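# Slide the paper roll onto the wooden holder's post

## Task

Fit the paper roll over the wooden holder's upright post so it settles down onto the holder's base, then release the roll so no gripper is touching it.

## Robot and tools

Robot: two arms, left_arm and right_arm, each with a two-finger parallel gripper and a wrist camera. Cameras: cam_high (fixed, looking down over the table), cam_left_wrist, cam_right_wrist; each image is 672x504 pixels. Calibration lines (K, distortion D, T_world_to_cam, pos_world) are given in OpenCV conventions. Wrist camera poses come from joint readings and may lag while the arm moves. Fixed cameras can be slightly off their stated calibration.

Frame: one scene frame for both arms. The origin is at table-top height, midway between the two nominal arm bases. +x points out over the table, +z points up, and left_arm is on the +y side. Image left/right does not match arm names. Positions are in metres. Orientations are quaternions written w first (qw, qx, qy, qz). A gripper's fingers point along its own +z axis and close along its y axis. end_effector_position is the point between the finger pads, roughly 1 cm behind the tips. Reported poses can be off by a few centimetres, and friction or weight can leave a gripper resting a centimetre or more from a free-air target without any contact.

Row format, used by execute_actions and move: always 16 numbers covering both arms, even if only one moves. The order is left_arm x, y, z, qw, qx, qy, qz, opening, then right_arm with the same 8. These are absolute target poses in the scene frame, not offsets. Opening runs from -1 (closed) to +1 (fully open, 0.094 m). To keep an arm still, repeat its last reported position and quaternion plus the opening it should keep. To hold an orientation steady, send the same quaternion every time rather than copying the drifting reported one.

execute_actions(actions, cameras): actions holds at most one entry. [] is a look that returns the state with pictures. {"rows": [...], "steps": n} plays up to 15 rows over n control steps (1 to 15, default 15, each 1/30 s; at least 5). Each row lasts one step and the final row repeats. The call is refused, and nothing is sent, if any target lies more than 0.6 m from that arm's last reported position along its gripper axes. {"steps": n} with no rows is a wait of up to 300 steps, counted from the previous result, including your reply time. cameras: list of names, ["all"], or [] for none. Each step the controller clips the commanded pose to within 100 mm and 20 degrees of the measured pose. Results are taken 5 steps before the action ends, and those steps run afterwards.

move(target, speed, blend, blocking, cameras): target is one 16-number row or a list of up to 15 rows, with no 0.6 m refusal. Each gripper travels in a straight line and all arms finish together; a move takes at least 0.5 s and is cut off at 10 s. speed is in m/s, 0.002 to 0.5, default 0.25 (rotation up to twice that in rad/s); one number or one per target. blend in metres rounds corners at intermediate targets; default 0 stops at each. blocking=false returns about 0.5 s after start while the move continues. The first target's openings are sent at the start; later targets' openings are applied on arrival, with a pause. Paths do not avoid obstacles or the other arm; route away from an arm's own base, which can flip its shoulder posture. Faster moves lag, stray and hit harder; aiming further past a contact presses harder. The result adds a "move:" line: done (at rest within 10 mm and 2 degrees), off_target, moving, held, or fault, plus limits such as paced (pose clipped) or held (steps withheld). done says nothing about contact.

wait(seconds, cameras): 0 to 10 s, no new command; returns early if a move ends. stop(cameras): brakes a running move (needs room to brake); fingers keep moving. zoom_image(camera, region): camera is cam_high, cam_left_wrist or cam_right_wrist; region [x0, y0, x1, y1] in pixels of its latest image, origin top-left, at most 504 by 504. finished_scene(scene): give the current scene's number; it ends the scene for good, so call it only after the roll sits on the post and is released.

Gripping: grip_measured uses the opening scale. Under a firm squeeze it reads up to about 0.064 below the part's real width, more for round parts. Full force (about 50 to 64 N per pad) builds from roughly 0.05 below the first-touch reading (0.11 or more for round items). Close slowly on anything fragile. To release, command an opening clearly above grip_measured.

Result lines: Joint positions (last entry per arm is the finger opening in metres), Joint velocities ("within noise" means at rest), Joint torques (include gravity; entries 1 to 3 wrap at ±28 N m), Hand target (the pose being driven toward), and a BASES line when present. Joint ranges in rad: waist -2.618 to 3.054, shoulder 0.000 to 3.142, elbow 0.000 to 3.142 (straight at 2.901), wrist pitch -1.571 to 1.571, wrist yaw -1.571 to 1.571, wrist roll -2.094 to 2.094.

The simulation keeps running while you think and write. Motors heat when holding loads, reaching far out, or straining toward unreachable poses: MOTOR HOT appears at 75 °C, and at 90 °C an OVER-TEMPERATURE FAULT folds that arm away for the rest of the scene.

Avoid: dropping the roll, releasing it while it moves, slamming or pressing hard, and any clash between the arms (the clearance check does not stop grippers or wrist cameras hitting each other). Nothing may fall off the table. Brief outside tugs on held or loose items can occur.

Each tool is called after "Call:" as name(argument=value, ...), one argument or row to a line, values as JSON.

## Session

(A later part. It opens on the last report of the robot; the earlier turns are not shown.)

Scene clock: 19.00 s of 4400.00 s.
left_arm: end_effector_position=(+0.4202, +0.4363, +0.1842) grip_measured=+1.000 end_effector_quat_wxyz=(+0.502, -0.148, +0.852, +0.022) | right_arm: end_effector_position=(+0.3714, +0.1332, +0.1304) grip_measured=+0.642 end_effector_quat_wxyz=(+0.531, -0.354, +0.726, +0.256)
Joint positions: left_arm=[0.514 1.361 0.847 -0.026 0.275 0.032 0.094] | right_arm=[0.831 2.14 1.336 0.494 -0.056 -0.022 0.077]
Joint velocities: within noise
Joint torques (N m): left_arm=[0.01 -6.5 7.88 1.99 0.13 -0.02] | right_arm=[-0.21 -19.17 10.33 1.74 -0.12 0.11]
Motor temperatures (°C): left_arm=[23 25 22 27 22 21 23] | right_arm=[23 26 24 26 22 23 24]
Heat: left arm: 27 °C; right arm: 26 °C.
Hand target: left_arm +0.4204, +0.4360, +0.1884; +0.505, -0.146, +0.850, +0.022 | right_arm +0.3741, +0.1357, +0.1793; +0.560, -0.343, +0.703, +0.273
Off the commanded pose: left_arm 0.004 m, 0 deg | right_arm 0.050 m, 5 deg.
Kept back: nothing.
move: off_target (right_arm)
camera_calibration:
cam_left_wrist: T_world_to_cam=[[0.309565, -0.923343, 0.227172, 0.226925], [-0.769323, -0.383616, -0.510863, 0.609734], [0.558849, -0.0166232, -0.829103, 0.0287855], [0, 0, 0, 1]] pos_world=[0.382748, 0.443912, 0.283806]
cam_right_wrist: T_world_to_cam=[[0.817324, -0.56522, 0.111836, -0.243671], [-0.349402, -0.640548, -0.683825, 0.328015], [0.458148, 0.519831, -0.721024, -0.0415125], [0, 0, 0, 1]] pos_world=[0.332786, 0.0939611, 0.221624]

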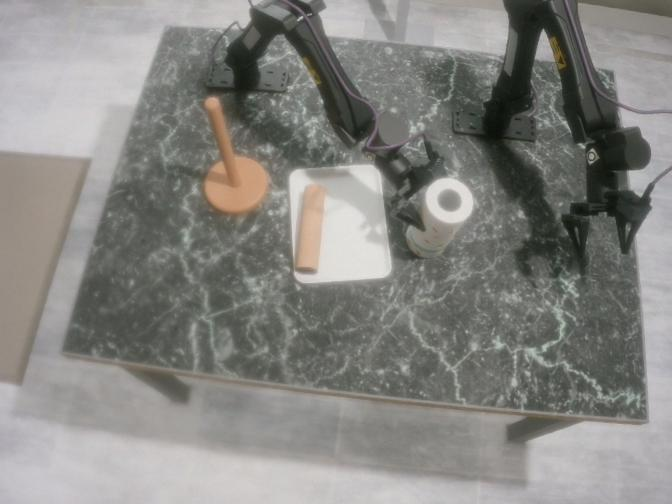

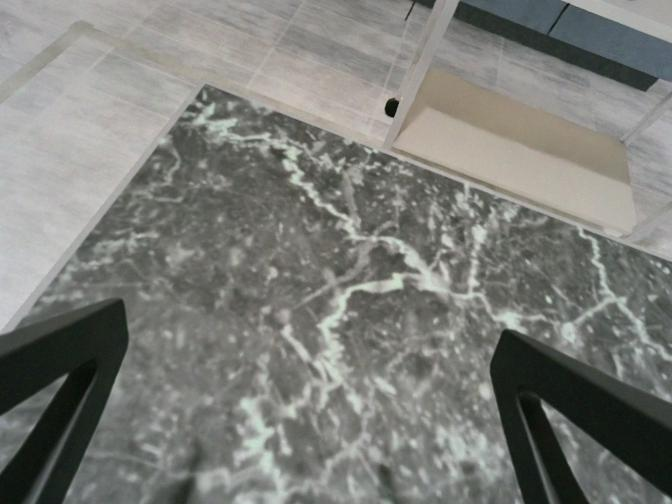

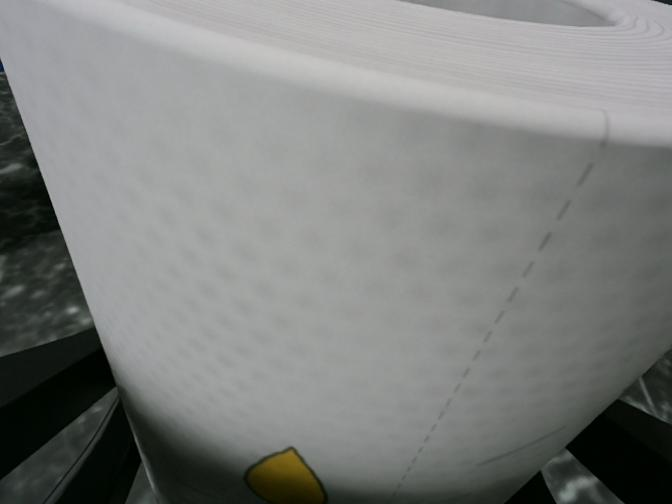

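Call:
move(
  target=[
    [0.4204,0.4360,0.1883,0.505,-0.146,0.850,0.022,1,0.372,0.133,0.18,0.5312,-0.354,0.726,0.256,0.45],
  ],
  speed=0.1,
)

Scene clock: 20.03 s of 4400.00 s.
left_arm: end_effector_position=(+0.4202, +0.4363, +0.1842) grip_measured=+1.000 end_effector_quat_wxyz=(+0.502, -0.148, +0.852, +0.022) | right_arm: end_effector_position=(+0.3688, +0.1303, +0.1321) grip_measured=+0.642 end_effector_quat_wxyz=(+0.502, -0.362, +0.747, +0.244)
Joint positions: left_arm=[0.514 1.361 0.847 -0.026 0.275 0.032 0.094] | right_arm=[0.831 2.111 1.379 0.344 -0.056 -0.022 0.077]
Joint velocities: within noise
Joint torques (N m): left_arm=[-0.03 -6.57 7.91 1.99 0.11 -0.01] | right_arm=[-0.03 -19.08 10.48 1.68 -0.03 0.02]
Motor temperatures (°C): left_arm=[23 25 22 28 22 21 23] | right_arm=[23 26 24 26 22 23 24]
Heat: left arm: 28 °C; right arm: 26 °C.
Hand target: left_arm +0.4204, +0.4360, +0.1884; +0.505, -0.146, +0.850, +0.022 | right_arm +0.3713, +0.1324, +0.1794; +0.531, -0.354, +0.726, +0.256
Off the commanded pose: left_arm 0.004 m, 0 deg | right_arm 0.048 m, 4 deg.
Kept back: nothing.
move: off_target (right_arm)
camera_calibration:
cam_left_wrist: T_world_to_cam=[[0.309565, -0.923343, 0.227172, 0.226925], [-0.769323, -0.383616, -0.510863, 0.609734], [0.558849, -0.0166232, -0.829103, 0.0287855], [0, 0, 0, 1]] pos_world=[0.382748, 0.443912, 0.283806]
cam_right_wrist: T_world_to_cam=[[0.822832, -0.559025, 0.102168, -0.244959], [-0.383136, -0.678492, -0.626781, 0.336297], [0.419706, 0.476592, -0.772468, -0.0109329], [0, 0, 0, 1]] pos_world=[0.334996, 0.0964475, 0.227366]

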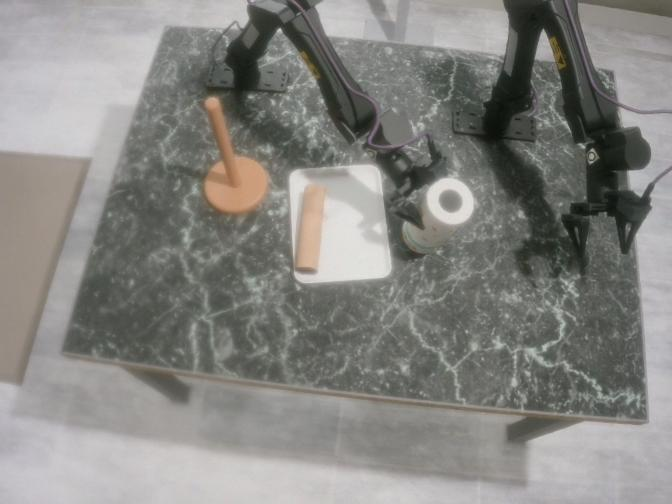

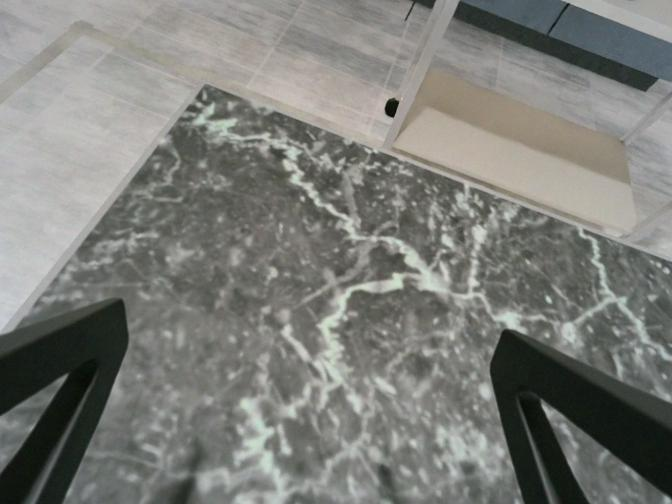

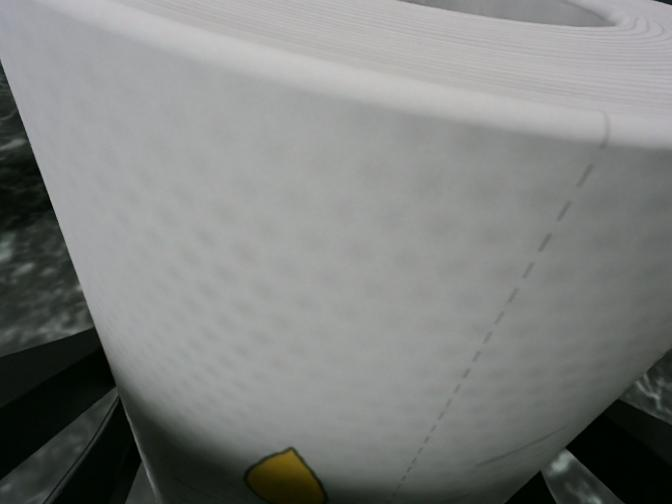

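Call:
move(
  target=[0.4204,0.4360,0.1883,0.505,-0.146,0.850,0.022,1,0.3757,0.138,0.27,0.5595,-0.3431,0.7034,0.2729,0.3],
  speed=0.12,
  cameras=["cam_high"],
)

Scene clock: 22.70 s of 4400.00 s.
left_arm: end_effector_position=(+0.4202, +0.4363, +0.1842) grip_measured=+1.000 end_effector_quat_wxyz=(+0.502, -0.148, +0.852, +0.022) | right_arm: end_effector_position=(+0.3760, +0.1383, +0.2135) grip_measured=+0.642 end_effector_quat_wxyz=(+0.522, -0.356, +0.732, +0.253)
Joint positions: left_arm=[0.514 1.361 0.847 -0.026 0.275 0.032 0.094] | right_arm=[0.831 2.038 1.56 0.145 -0.056 -0.022 0.077]
Joint velocities: within noise
Joint torques (N m): left_arm=[-0.01 -6.53 7.95 1.97 0.12 -0.02] | right_arm=[-0.12 -18.88 11.23 1.95 -0.12 0.08]
Motor temperatures (°C): left_arm=[23 25 22 28 22 21 23] | right_arm=[23 27 24 26 22 23 25]
Heat: left arm: 28 °C; right arm: 27 °C.
Hand target: left_arm +0.4204, +0.4360, +0.1884; +0.505, -0.146, +0.850, +0.022 | right_arm +0.3744, +0.1367, +0.2690; +0.559, -0.343, +0.703, +0.273
Off the commanded pose: left_arm 0.004 m, 0 deg | right_arm 0.057 m, 6 deg.
Kept back: nothing.
move: off_target (right_arm)
Images, in order (width x height): cam_high 672x504.

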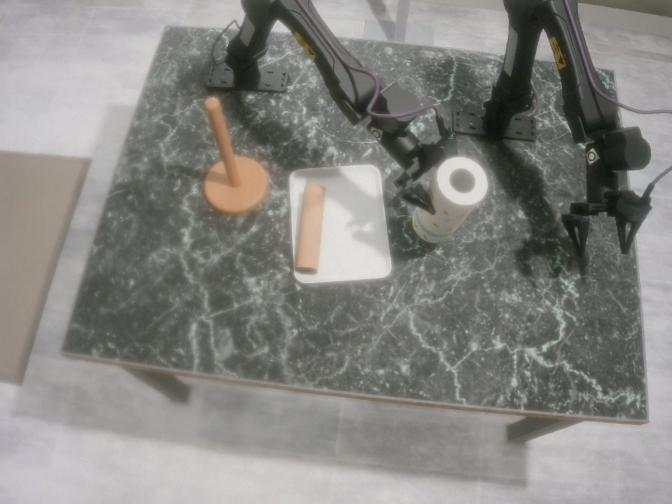

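Call:
move(
  target=[0.4204,0.4360,0.1883,0.505,-0.146,0.850,0.022,1,0.3757,0.138,0.53,0.6014,-0.3258,0.6679,0.2933,0.3],
  speed=0.15,
  cameras=["cam_high","cam_right_wrist"],
)

Scene clock: 25.40 s of 4400.00 s.
left_arm: end_effector_position=(+0.4202, +0.4363, +0.1842) grip_measured=+1.000 end_effector_quat_wxyz=(+0.502, -0.148, +0.852, +0.022) | right_arm: end_effector_position=(+0.3718, +0.1337, +0.5214) grip_measured=+0.642 end_effector_quat_wxyz=(+0.661, -0.297, +0.611, +0.318)
Joint positions: left_arm=[0.514 1.361 0.847 -0.026 0.275 0.032 0.094] | right_arm=[0.831 2.269 2.831 -0.486 -0.056 -0.001 0.077]
Joint velocities: within noise
Joint torques (N m): left_arm=[0.01 -6.6 7.94 1.98 0.12 -0.02] | right_arm=[0.05 -10.66 9.29 2.26 0.03 0.09]
Motor temperatures (°C): left_arm=[23 25 22 28 22 21 23] | right_arm=[23 28 24 27 22 23 25]
Heat: left arm: 28 °C; right arm: 28 °C.
Hand target: left_arm +0.4204, +0.4360, +0.1884; +0.505, -0.146, +0.850, +0.022 | right_arm +0.3743, +0.1366, +0.5285; +0.675, -0.288, +0.597, +0.325
Off the commanded pose: left_arm 0.004 m, 0 deg | right_arm 0.010 m, 10 deg.
elbow stopped short (right arm): the move would have taken joint 3 (elbow) straighter than the controller allows.
Kept back: nothing.
move: off_target (right_arm)
camera_calibration:
cam_right_wrist: T_world_to_cam=[[0.786521, -0.603989, 0.128772, -0.279673], [-0.156773, -0.396961, -0.904347, 0.606657], [0.597333, 0.6911, -0.406908, 0.00157263], [0, 0, 0, 1]] pos_world=[0.314137, 0.0708131, 0.585283]
Images, in order (width x height): cam_high 672x504, cam_right_wrist 672x504.

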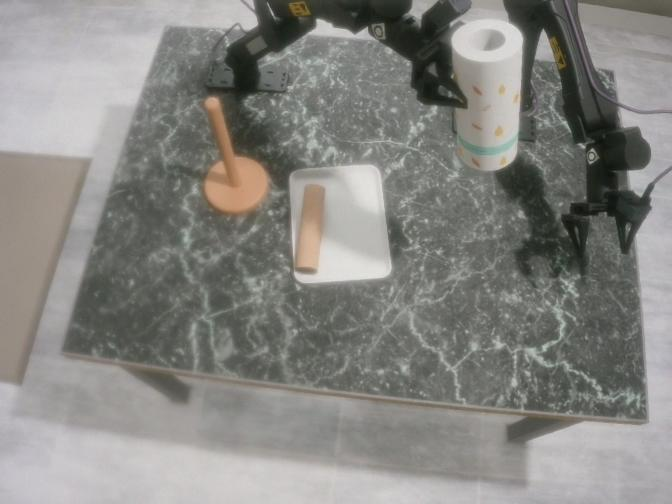

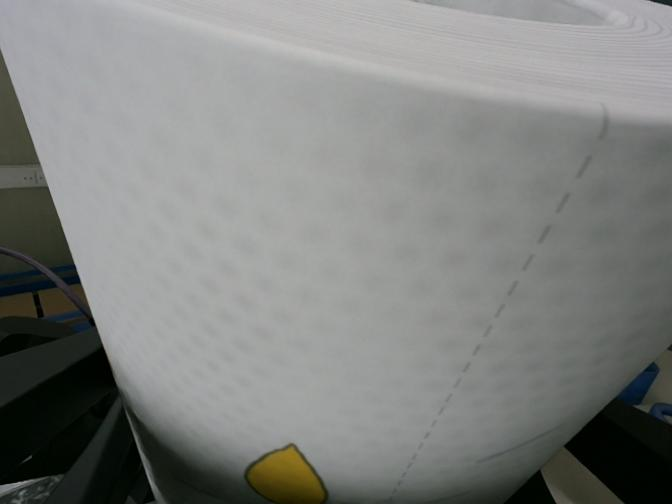

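Call:
move(
  target=[
    [0.4204,0.4360,0.1883,0.505,-0.146,0.850,0.022,1,0.37,-0.07,0.50,0.6330,-0.1330,0.7544,0.1116,0.3],
    [0.4204,0.4360,0.1883,0.505,-0.146,0.850,0.022,1,0.30,-0.25,0.50,0.6276,0.1658,0.7479,-0.1391,0.3],
  ],
  speed=0.18,
  blend=0.03,
)

Scene clock: 30.13 s of 4400.00 s.
left_arm: end_effector_position=(+0.4202, +0.4363, +0.1842) grip_measured=+1.000 end_effector_quat_wxyz=(+0.502, -0.148, +0.852, +0.022) | right_arm: end_effector_position=(+0.3104, -0.2325, +0.4835) grip_measured=+0.642 end_effector_quat_wxyz=(+0.616, +0.139, +0.763, -0.142)
Joint positions: left_arm=[0.514 1.361 0.847 -0.026 0.275 0.032 0.094] | right_arm=[0.742 1.478 1.979 -0.979 1.116 0.389 0.077]
Joint velocities: within noise
Joint torques (N m): left_arm=[-0.08 -6.48 7.9 1.98 0.11 -0.02] | right_arm=[-0.8 -8.24 7.42 1.38 0.59 0.1]
Motor temperatures (°C): left_arm=[23 25 22 28 22 21 23] | right_arm=[23 27 24 27 22 23 25]
Heat: left arm: 28 °C; right arm: 27 °C.
Hand target: left_arm +0.4204, +0.4360, +0.1884; +0.505, -0.146, +0.850, +0.022 | right_arm +0.2998, -0.2498, +0.4994; +0.628, +0.166, +0.748, -0.139
Off the commanded pose: left_arm 0.004 m, 0 deg | right_arm 0.026 m, 4 deg.
Kept back: nothing.
move: off_target (right_arm)
camera_calibration:
cam_left_wrist: T_world_to_cam=[[0.309565, -0.923343, 0.227172, 0.226925], [-0.769323, -0.383616, -0.510863, 0.609734], [0.558849, -0.0166232, -0.829103, 0.0287855], [0, 0, 0, 1]] pos_world=[0.382748, 0.443912, 0.283806]
cam_right_wrist: T_world_to_cam=[[-0.335844, -0.928377, 0.159142, -0.189379], [-0.652086, 0.10724, -0.750522, 0.614001], [0.679701, -0.355832, -0.641397, 0.120245], [0, 0, 0, 1]] pos_world=[0.255049, -0.198873, 0.568084]

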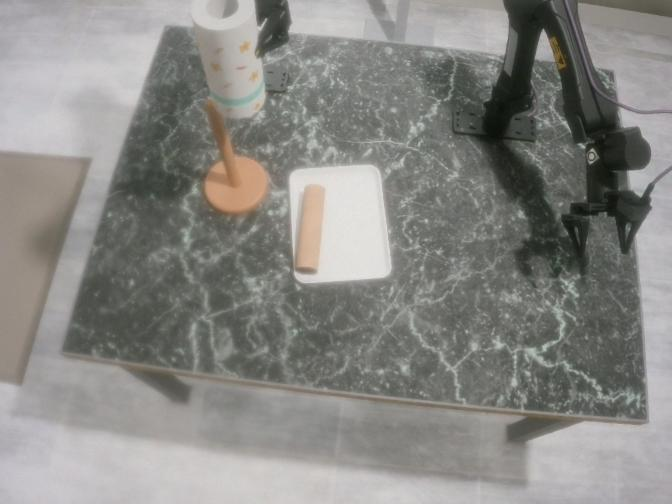

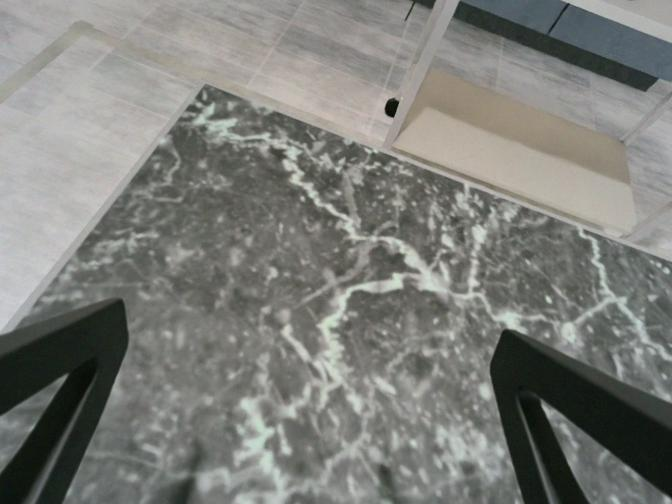

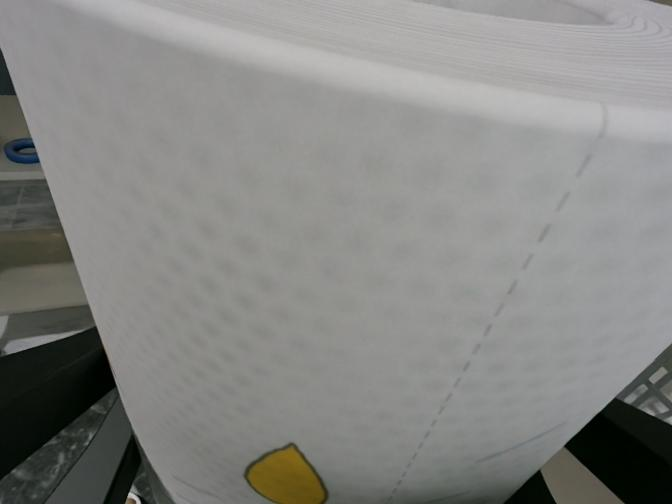

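Call:
move(
  target=[0.36,0.12,0.33,0.4489,0.5360,0.5850,-0.4113,1,0.286,-0.305,0.505,0.6276,0.1658,0.7479,-0.1391,0.3],
  speed=0.2,
)

Scene clock: 35.60 s of 4400.00 s.
left_arm: end_effector_position=(+0.3560, +0.1213, +0.3278) grip_measured=+1.000 end_effector_quat_wxyz=(+0.448, +0.537, +0.591, -0.402) | right_arm: end_effector_position=(+0.2916, -0.2986, +0.4973) grip_measured=+0.642 end_effector_quat_wxyz=(+0.617, +0.156, +0.758, -0.148)
Joint positions: left_arm=[0.063 1.696 1.722 -1.526 1.291 1.504 0.094] | right_arm=[0.57 1.316 1.889 -0.938 0.989 0.277 0.077]
Joint velocities: within noise
Joint torques (N m): left_arm=[-0.21 -5.98 8.65 0.35 0.77 0.1] | right_arm=[-0.65 -5.98 4.57 1.84 0.17 -0.05]
Motor temperatures (°C): left_arm=[23 25 22 28 22 21 23] | right_arm=[23 27 24 27 22 23 25]
Heat: left arm: 28 °C; right arm: 27 °C.
Hand target: left_arm +0.3600, +0.1200, +0.3299; +0.450, +0.535, +0.586, -0.410 | right_arm +0.2859, -0.3050, +0.5049; +0.627, +0.166, +0.748, -0.139
Off the commanded pose: left_arm 0.005 m, 1 deg | right_arm 0.011 m, 2 deg.
Kept back: nothing.
move: off_target (right_arm)
camera_calibration:
cam_left_wrist: T_world_to_cam=[[-0.986788, -0.112499, 0.116594, 0.322633], [-0.162017, 0.681787, -0.713384, 0.2338], [0.000762453, -0.722849, -0.691006, 0.417595], [0, 0, 0, 1]] pos_world=[0.355931, 0.178751, 0.417733]
cam_right_wrist: T_world_to_cam=[[-0.368786, -0.917967, 0.146061, -0.240069], [-0.639556, 0.136564, -0.756517, 0.627259], [0.674511, -0.372407, -0.637454, 0.112994], [0, 0, 0, 1]] pos_world=[0.236418, -0.263956, 0.581625]

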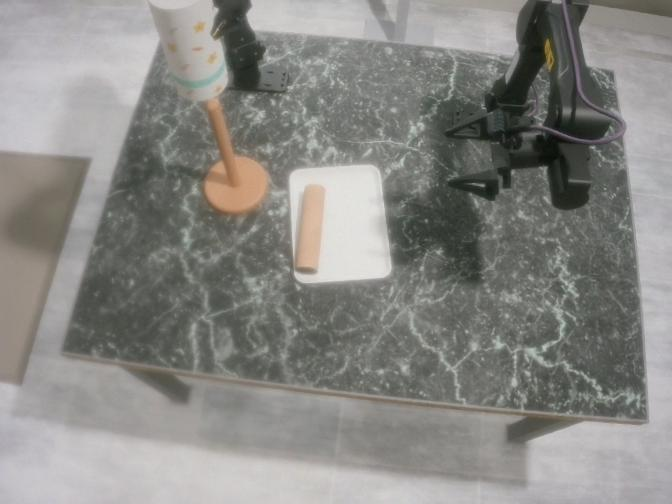

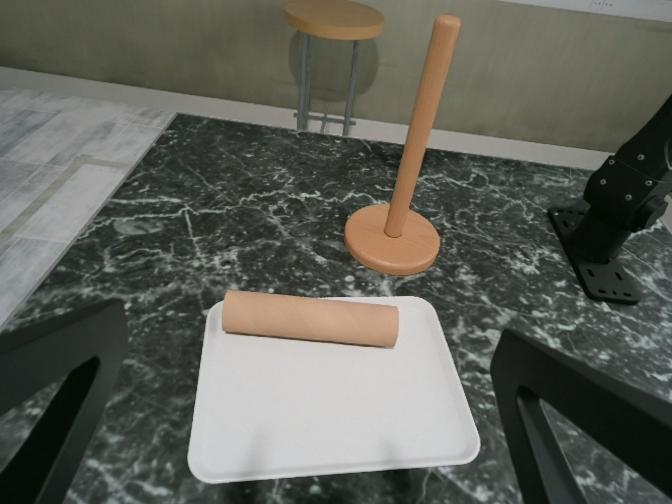

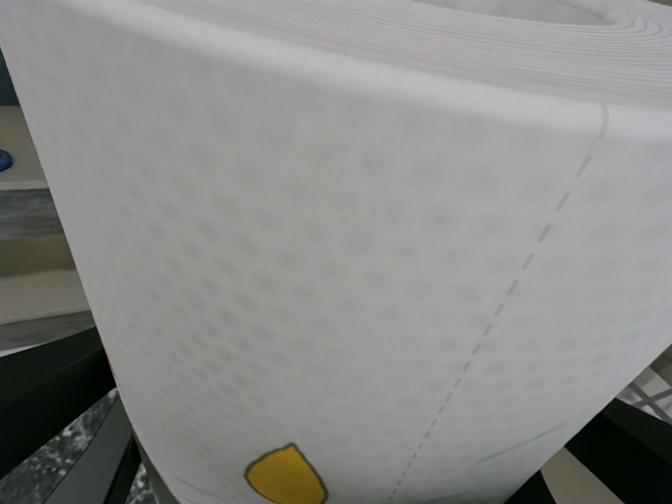

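Call:
move(
  target=[0.36,0.12,0.33,0.5436,0.4564,0.4981,-0.4981,1,0.288,-0.287,0.485,0.6276,0.1658,0.7479,-0.1391,0.3],
  speed=0.2,
  cameras=["cam_high","cam_left_wrist"],
)

Call:
zoom_image(
  camera="cam_high",
  region=[120, 0, 300, 135],
)

Scene clock: 37.40 s of 4400.00 s.
left_arm: end_effector_position=(+0.3541, +0.1183, +0.3378) grip_measured=+1.000 end_effector_quat_wxyz=(+0.521, +0.493, +0.525, -0.460) | right_arm: end_effector_position=(+0.2955, -0.2815, +0.4759) grip_measured=+0.642 end_effector_quat_wxyz=(+0.614, +0.150, +0.761, -0.146)
Joint positions: left_arm=[0.077 1.696 1.591 -1.501 1.535 1.637 0.094] | right_arm=[0.623 1.303 1.785 -0.887 1.027 0.312 0.077]
Joint velocities: within noise
Joint torques (N m): left_arm=[0.36 -6.19 4.92 0.37 0.84 0.1] | right_arm=[0.61 -6.2 4.98 1.79 0.53 0.07]
Motor temperatures (°C): left_arm=[23 25 22 28 22 21 23] | right_arm=[23 26 24 28 22 23 25]
Heat: left arm: 28 °C; right arm: 28 °C.
Hand target: left_arm +0.3598, +0.1201, +0.3300; +0.520, +0.478, +0.528, -0.472 | right_arm +0.2880, -0.2872, +0.4848; +0.627, +0.166, +0.748, -0.139
Off the commanded pose: left_arm 0.010 m, 7 deg | right_arm 0.013 m, 3 deg.
joint sent to its limit (left arm) — joint 5 (wrist yaw), upper limit.
Kept back: nothing.
move: off_target (left_arm, right_arm)
camera_calibration:
cam_left_wrist: T_world_to_cam=[[-0.99281, -0.0753503, 0.0930047, 0.325014], [-0.118175, 0.493479, -0.861692, 0.299514], [0.0190329, -0.866488, -0.498836, 0.367986], [0, 0, 0, 1]] pos_world=[0.351069, 0.195541, 0.411426]
Images, in order (width x height): cam_high 672x504, cam_left_wrist 672x504.

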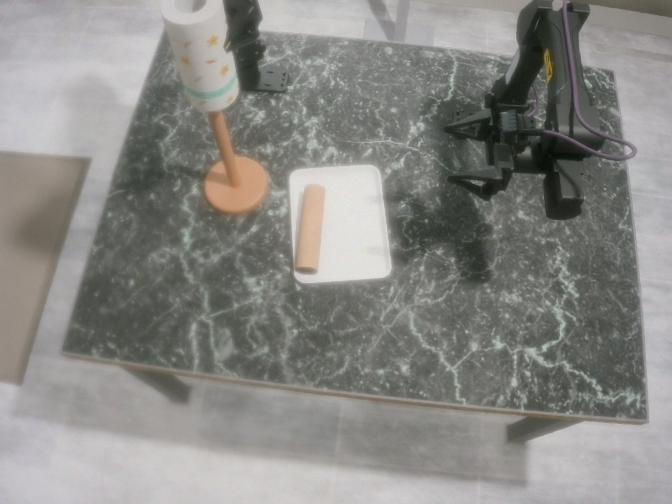

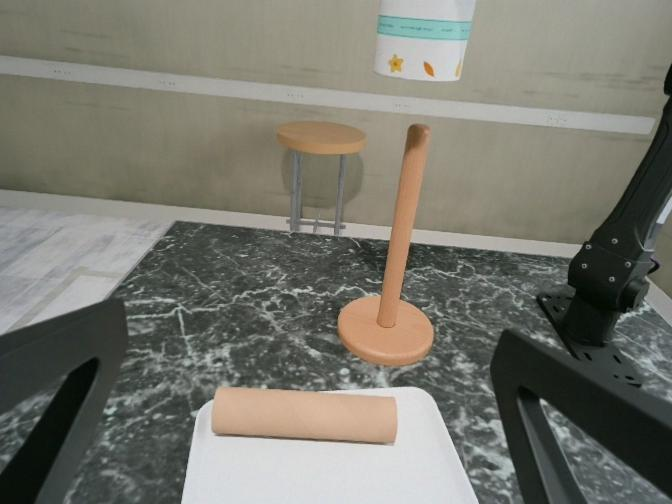

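Scaled by 2.800 from the camera's 672x504 image, which has a finer 960x720 frame.

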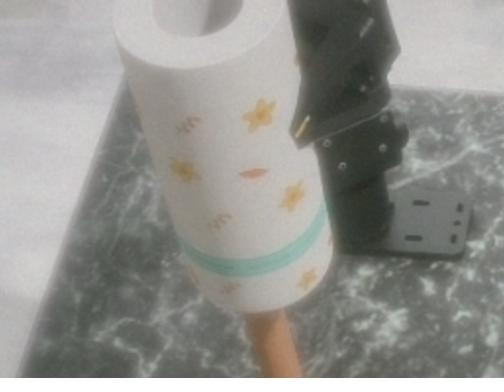

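Call:
move(
  target=[0.36,0.12,0.33,0.5436,0.4564,0.4981,-0.4981,1,0.281,-0.296,0.460,0.6276,0.1658,0.7479,-0.1391,0.3],
  speed=0.1,
  cameras=["cam_high","cam_left_wrist"],
)

Call:
zoom_image(
  camera="cam_high",
  region=[120, 0, 300, 135],
)

Call:
zoom_image(
  camera="cam_left_wrist",
  region=[300, 0, 540, 180],
)

Scene clock: 39.07 s of 4400.00 s.
left_arm: end_effector_position=(+0.3541, +0.1183, +0.3378) grip_measured=+1.000 end_effector_quat_wxyz=(+0.521, +0.493, +0.524, -0.459) | right_arm: end_effector_position=(+0.2861, -0.2885, +0.4521) grip_measured=+0.642 end_effector_quat_wxyz=(+0.616, +0.152, +0.759, -0.143)
Joint positions: left_arm=[0.077 1.696 1.591 -1.5 1.535 1.638 0.094] | right_arm=[0.623 1.201 1.599 -0.794 1.027 0.313 0.077]
Joint velocities: within noise
Joint torques (N m): left_arm=[0.44 -6.19 4.89 0.34 0.82 0.07] | right_arm=[-0.53 -5.57 5.3 1.8 0.37 -0.04]
Motor temperatures (°C): left_arm=[23 25 22 27 23 21 23] | right_arm=[23 26 24 28 22 23 25]
Heat: left arm: 27 °C; right arm: 28 °C.
Hand target: left_arm +0.3598, +0.1201, +0.3299; +0.520, +0.478, +0.528, -0.471 | right_arm +0.2808, -0.2960, +0.4598; +0.627, +0.166, +0.748, -0.139
Off the commanded pose: left_arm 0.010 m, 7 deg | right_arm 0.012 m, 3 deg.
joint sent to its limit (left arm) — joint 5 (wrist yaw), upper limit.
Kept back: nothing.
move: off_target (left_arm, right_arm)
camera_calibration:
cam_left_wrist: T_world_to_cam=[[-0.992918, -0.0753332, 0.0918659, 0.325464], [-0.11718, 0.493575, -0.861773, 0.299179], [0.0195775, -0.866435, -0.498907, 0.367812], [0, 0, 0, 1]] pos_world=[0.351016, 0.195536, 0.411429]
Images, in order (width x height): cam_high 672x504, cam_left_wrist 672x504.

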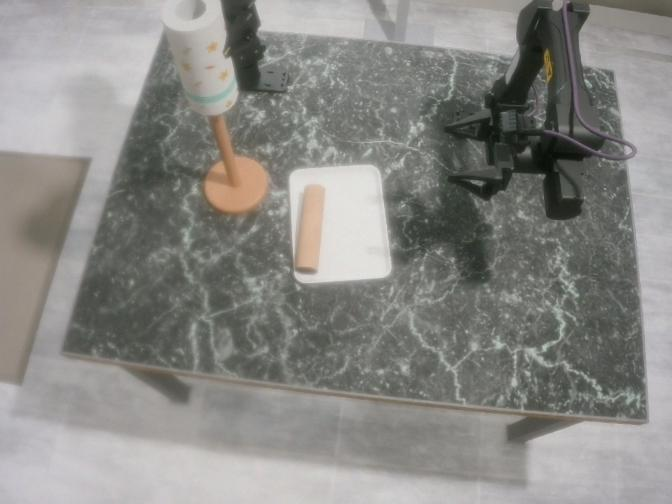

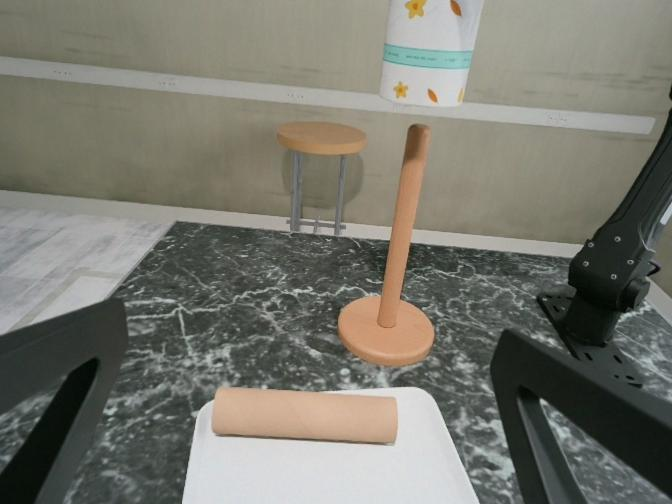

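Scaled by 2.800 from the camera's 672x504 image, which has a finer 960x720 frame.

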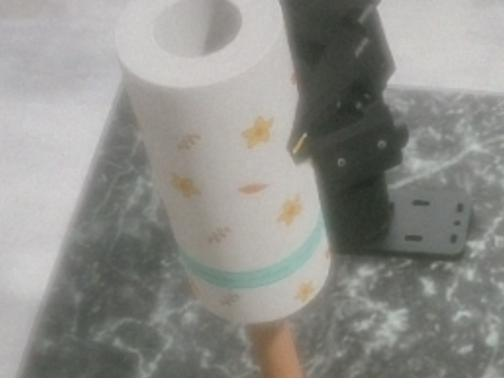

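Scaled by 2.100 from the camera's 672x504 image, which has a finer 960x720 frame.

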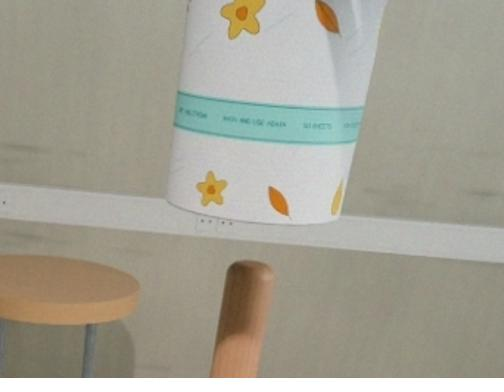

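Call:
move(
  target=[0.36,0.12,0.33,0.5436,0.4564,0.4981,-0.4981,1,0.276,-0.299,0.444,0.6276,0.1658,0.7479,-0.1391,0.3],
  speed=0.06,
  cameras=["cam_high","cam_left_wrist"],
)

Call:
zoom_image(
  camera="cam_high",
  region=[120, 0, 300, 135],
)

Call:
zoom_image(
  camera="cam_left_wrist",
  region=[300, 0, 540, 180],
)

Scene clock: 40.47 s of 4400.00 s.
left_arm: end_effector_position=(+0.3542, +0.1183, +0.3379) grip_measured=+1.000 end_effector_quat_wxyz=(+0.521, +0.493, +0.524, -0.459) | right_arm: end_effector_position=(+0.2811, -0.2922, +0.4362) grip_measured=+0.642 end_effector_quat_wxyz=(+0.616, +0.151, +0.760, -0.144)
Joint positions: left_arm=[0.077 1.696 1.591 -1.5 1.535 1.638 0.094] | right_arm=[0.623 1.147 1.496 -0.747 1.027 0.312 0.077]
Joint velocities: within noise
Joint torques (N m): left_arm=[0.36 -6.19 4.9 0.34 0.82 0.08] | right_arm=[-0.29 -5.16 5.37 1.8 0.4 0]
Motor temperatures (°C): left_arm=[23 25 22 27 23 21 23] | right_arm=[23 26 24 28 22 23 25]
Heat: left arm: 27 °C; right arm: 28 °C.
Hand target: left_arm +0.3598, +0.1201, +0.3300; +0.520, +0.478, +0.528, -0.472 | right_arm +0.2759, -0.2990, +0.4438; +0.627, +0.166, +0.748, -0.139
Off the commanded pose: left_arm 0.010 m, 7 deg | right_arm 0.012 m, 3 deg.
joint sent to its limit (left arm) — joint 5 (wrist yaw), upper limit.
Kept back: nothing.
move: off_target (left_arm, right_arm)
camera_calibration:
cam_left_wrist: T_world_to_cam=[[-0.992955, -0.075315, 0.0914788, 0.325631], [-0.116828, 0.493277, -0.861991, 0.299224], [0.0197965, -0.866606, -0.498601, 0.367685], [0, 0, 0, 1]] pos_world=[0.351016, 0.195562, 0.411468]
Images, in order (width x height): cam_high 672x504, cam_left_wrist 672x504.

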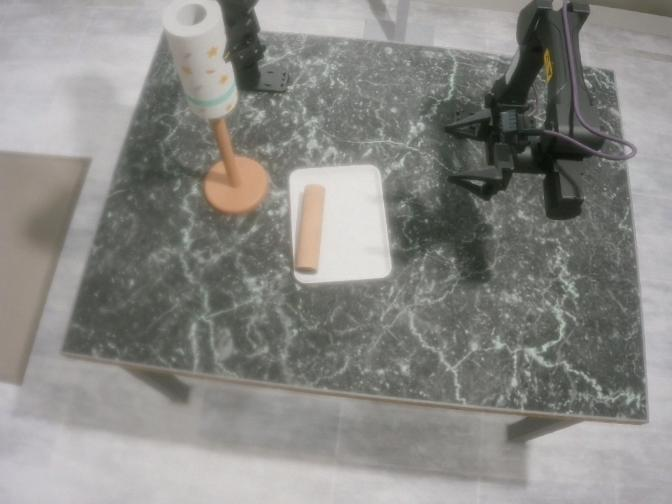

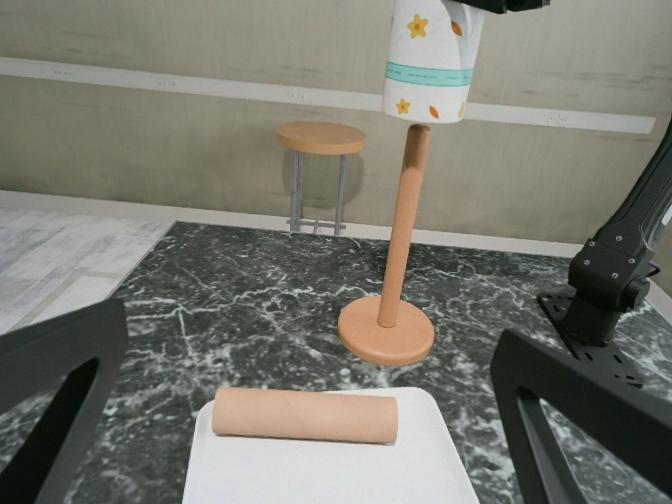

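Scaled by 2.800 from the camera's 672x504 image, which has a finer 960x720 frame.

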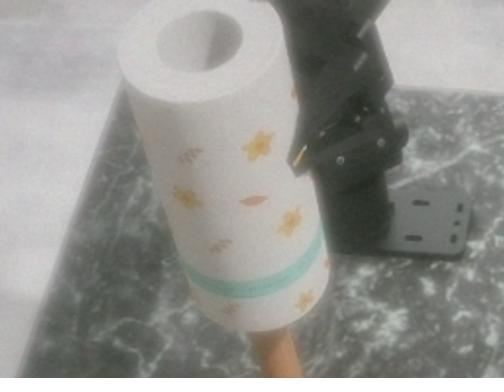

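Scaled by 2.100 from the camera's 672x504 image, which has a finer 960x720 frame.

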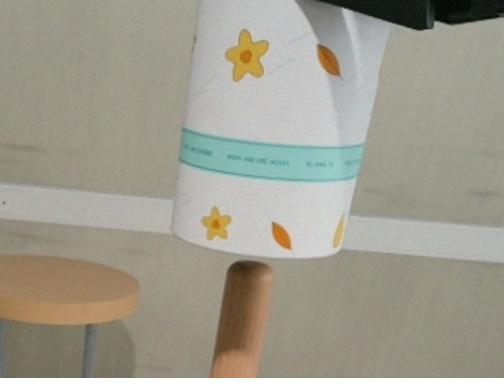

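Call:
move(
  target=[0.36,0.12,0.33,0.5436,0.4564,0.4981,-0.4981,1,0.276,-0.299,0.40,0.6276,0.1658,0.7479,-0.1391,0.3],
  speed=0.06,
  cameras=["cam_high","cam_left_wrist"],
)

Call:
zoom_image(
  camera="cam_high",
  region=[120, 0, 300, 135],
)

Call:
zoom_image(
  camera="cam_left_wrist",
  region=[300, 0, 540, 180],
)

Scene clock: 42.23 s of 4400.00 s.
left_arm: end_effector_position=(+0.3542, +0.1183, +0.3379) grip_measured=+1.000 end_effector_quat_wxyz=(+0.521, +0.493, +0.524, -0.459) | right_arm: end_effector_position=(+0.2803, -0.2928, +0.3935) grip_measured=+0.642 end_effector_quat_wxyz=(+0.617, +0.152, +0.759, -0.143)
Joint positions: left_arm=[0.077 1.696 1.591 -1.499 1.535 1.638 0.094] | right_arm=[0.623 1.062 1.258 -0.59 1.027 0.312 0.077]
Joint velocities: within noise
Joint torques (N m): left_arm=[0.38 -6.09 4.9 0.35 0.82 0.06] | right_arm=[-0.24 -4.63 5.76 1.79 0.39 0]
Motor temperatures (°C): left_arm=[23 25 22 27 23 21 23] | right_arm=[23 26 24 28 22 23 25]
Heat: left arm: 27 °C; right arm: 28 °C.
Hand target: left_arm +0.3598, +0.1201, +0.3300; +0.520, +0.478, +0.528, -0.471 | right_arm +0.2759, -0.2990, +0.3999; +0.627, +0.166, +0.748, -0.139
Off the commanded pose: left_arm 0.010 m, 7 deg | right_arm 0.010 m, 2 deg.
joint sent to its limit (left arm) — joint 5 (wrist yaw), upper limit.
Kept back: nothing.
move: off_target (left_arm)
camera_calibration:
cam_left_wrist: T_world_to_cam=[[-0.992989, -0.0753183, 0.0910989, 0.325802], [-0.116501, 0.493308, -0.862018, 0.299115], [0.0199858, -0.866587, -0.498625, 0.367625], [0, 0, 0, 1]] pos_world=[0.351017, 0.195562, 0.411469]
Images, in order (width x height): cam_high 672x504, cam_left_wrist 672x504.

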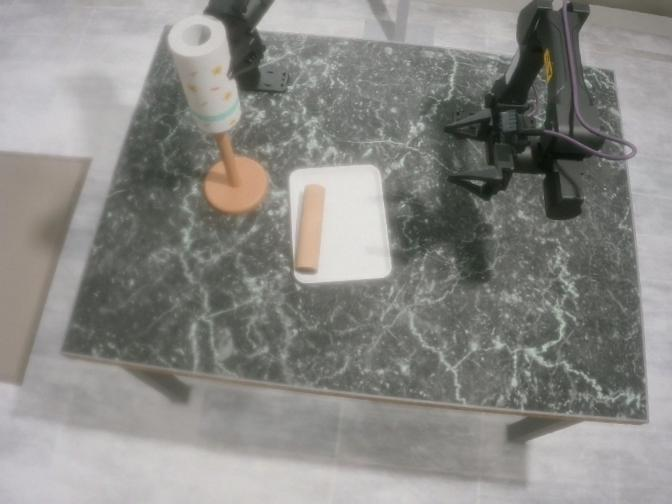

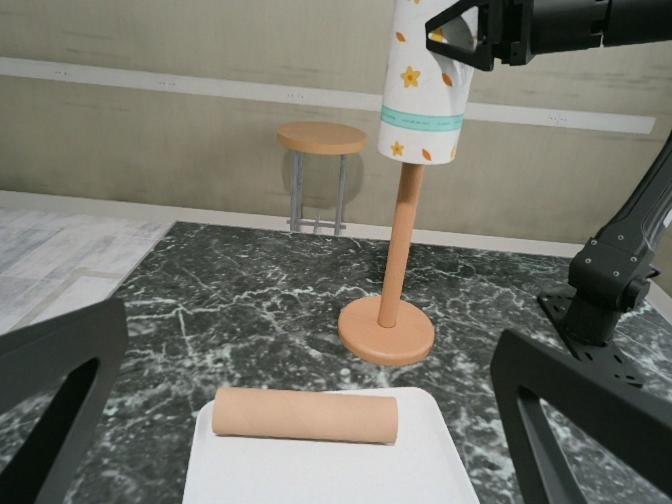

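Scaled by 2.800 from the camera's 672x504 image, which has a finer 960x720 frame.

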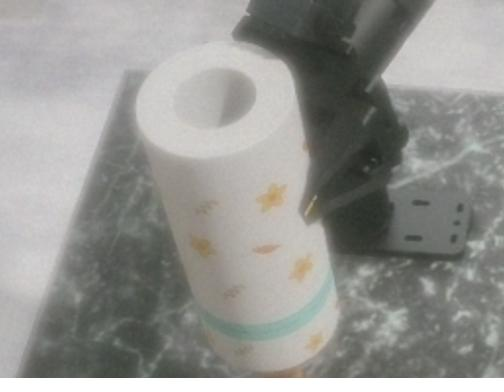

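Scaled by 2.100 from the camera's 672x504 image, which has a finer 960x720 frame.

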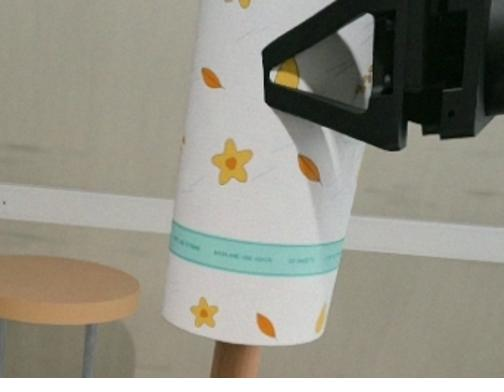

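Call:
move(
  target=[
    [0.36,0.12,0.33,0.5436,0.4564,0.4981,-0.4981,1,0.277,-0.299,0.19,0.6276,0.1658,0.7479,-0.1391,0.3],
  ],
  speed=0.08,
  cameras=["cam_high","cam_left_wrist"],
)

Call:
zoom_image(
  camera="cam_left_wrist",
  region=[250, 120, 550, 380],
)

Call:
zoom_image(
  camera="cam_high",
  region=[140, 50, 340, 230],
)

Scene clock: 45.73 s of 4400.00 s.
left_arm: end_effector_position=(+0.3543, +0.1184, +0.3379) grip_measured=+1.000 end_effector_quat_wxyz=(+0.521, +0.493, +0.524, -0.459) | right_arm: end_effector_position=(+0.2773, -0.2950, +0.1918) grip_measured=+0.642 end_effector_quat_wxyz=(+0.625, +0.160, +0.752, -0.133)
Joint positions: left_arm=[0.077 1.696 1.591 -1.499 1.535 1.638 0.094] | right_arm=[0.623 1.011 0.392 0.259 1.027 0.311 0.077]
Joint velocities: within noise
Joint torques (N m): left_arm=[0.39 -6.12 4.85 0.32 0.83 0.07] | right_arm=[-0.53 -1.8 5.93 1.8 0.33 -0.03]
Motor temperatures (°C): left_arm=[23 25 22 27 23 21 23] | right_arm=[23 26 24 28 22 23 25]
Heat: left arm: 27 °C; right arm: 28 °C.
Hand target: left_arm +0.3598, +0.1201, +0.3299; +0.520, +0.478, +0.528, -0.471 | right_arm +0.2769, -0.2990, +0.1901; +0.627, +0.166, +0.748, -0.139
Off the commanded pose: left_arm 0.010 m, 7 deg | right_arm 0.004 m, 1 deg.
joint sent to its limit (left arm) — joint 5 (wrist yaw), upper limit.
Kept back: nothing.
move: off_target (left_arm)
camera_calibration:
cam_left_wrist: T_world_to_cam=[[-0.993058, -0.0753249, 0.0903393, 0.326142], [-0.115846, 0.493371, -0.86207, 0.298895], [0.0203646, -0.866551, -0.498672, 0.367505], [0, 0, 0, 1]] pos_world=[0.35102, 0.195562, 0.41147]
Images, in order (width x height): cam_high 672x504, cam_left_wrist 672x504.

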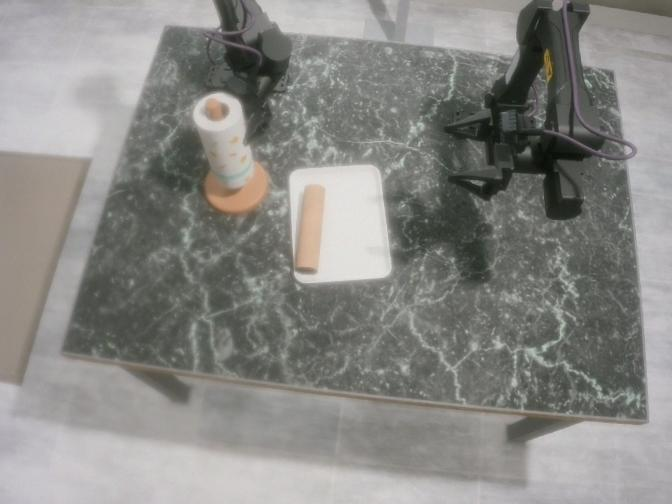

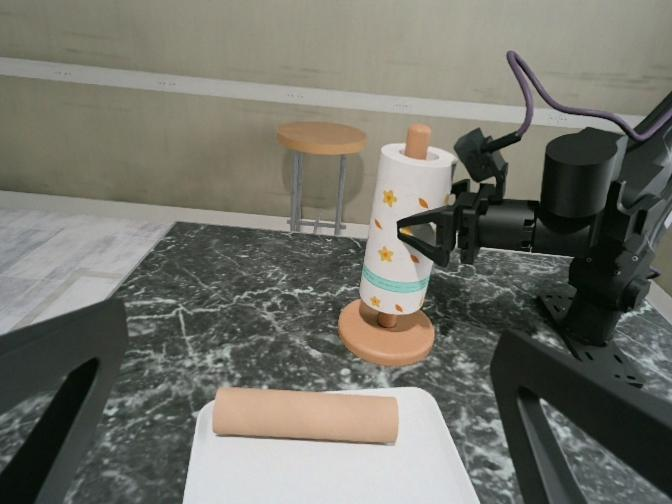

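Scaled by 1.680 from the camera's 672x504 image, which has a finer 960x720 frame.

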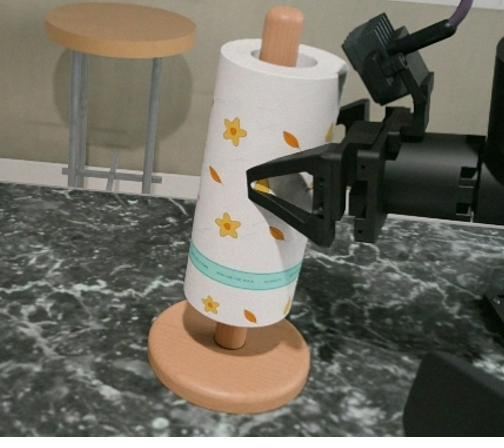

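Scaled by 2.520 from the camera's 672x504 image, which has a finer 960x720 frame.

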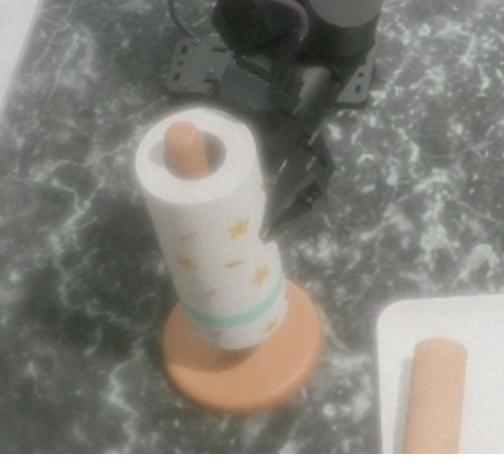

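Call:
move(
  target=[0.36,0.12,0.33,0.5436,0.4564,0.4981,-0.4981,1,0.278,-0.298,0.137,0.6077,0.1694,0.7641,-0.1347,0.3],
  speed=0.05,
  cameras=["cam_high","cam_left_wrist"],
)

Call:
zoom_image(
  camera="cam_left_wrist",
  region=[250, 120, 550, 380],
)

Scene clock: 48.63 s of 4400.00 s.
left_arm: end_effector_position=(+0.3543, +0.1184, +0.3379) grip_measured=+1.000 end_effector_quat_wxyz=(+0.521, +0.493, +0.524, -0.459) | right_arm: end_effector_position=(+0.2782, -0.2955, +0.1404) grip_measured=+0.642 end_effector_quat_wxyz=(+0.606, +0.163, +0.766, -0.138)
Joint positions: left_arm=[0.077 1.696 1.591 -1.499 1.535 1.638 0.094] | right_arm=[0.617 1.172 0.291 0.435 1.018 0.373 0.077]
Joint velocities: within noise
Joint torques (N m): left_arm=[0.31 -6.23 4.89 0.37 0.82 0.07] | right_arm=[-0.64 -2.29 5.18 1.75 0.19 0.11]
Motor temperatures (°C): left_arm=[23 25 22 27 23 21 23] | right_arm=[23 25 24 28 22 23 26]
Heat: left arm: 27 °C; right arm: 28 °C.
Hand target: left_arm +0.3598, +0.1201, +0.3299; +0.520, +0.478, +0.528, -0.471 | right_arm +0.2779, -0.2980, +0.1370; +0.607, +0.169, +0.765, -0.135
Off the commanded pose: left_arm 0.010 m, 7 deg | right_arm 0.004 m, 1 deg.
joint sent to its limit (left arm) — joint 5 (wrist yaw), upper limit.
Kept back: nothing.
move: off_target (left_arm)
camera_calibration:
cam_left_wrist: T_world_to_cam=[[-0.993058, -0.0753249, 0.0903393, 0.326142], [-0.115846, 0.493371, -0.86207, 0.298895], [0.0203646, -0.866551, -0.498672, 0.367505], [0, 0, 0, 1]] pos_world=[0.35102, 0.195562, 0.41147]
Images, in order (width x height): cam_high 672x504, cam_left_wrist 672x504.

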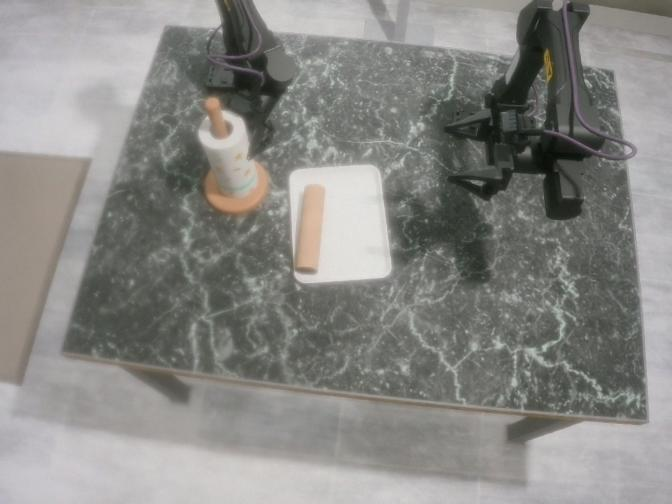

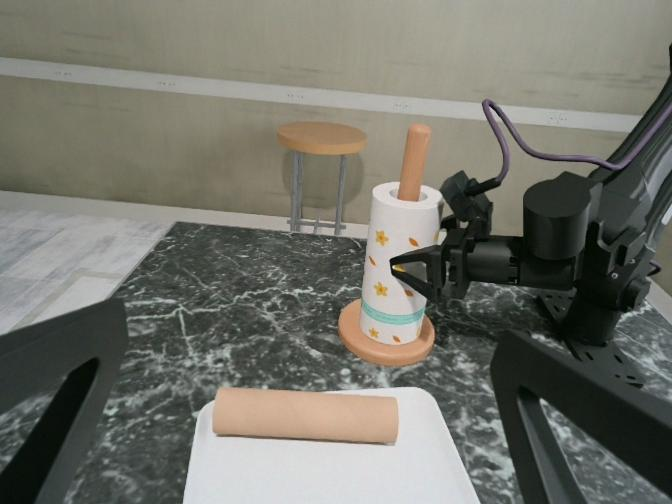

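Scaled by 1.680 from the camera's 672x504 image, which has a finer 960x720 frame.

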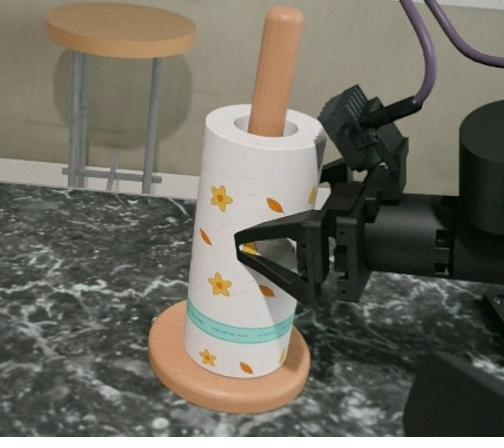

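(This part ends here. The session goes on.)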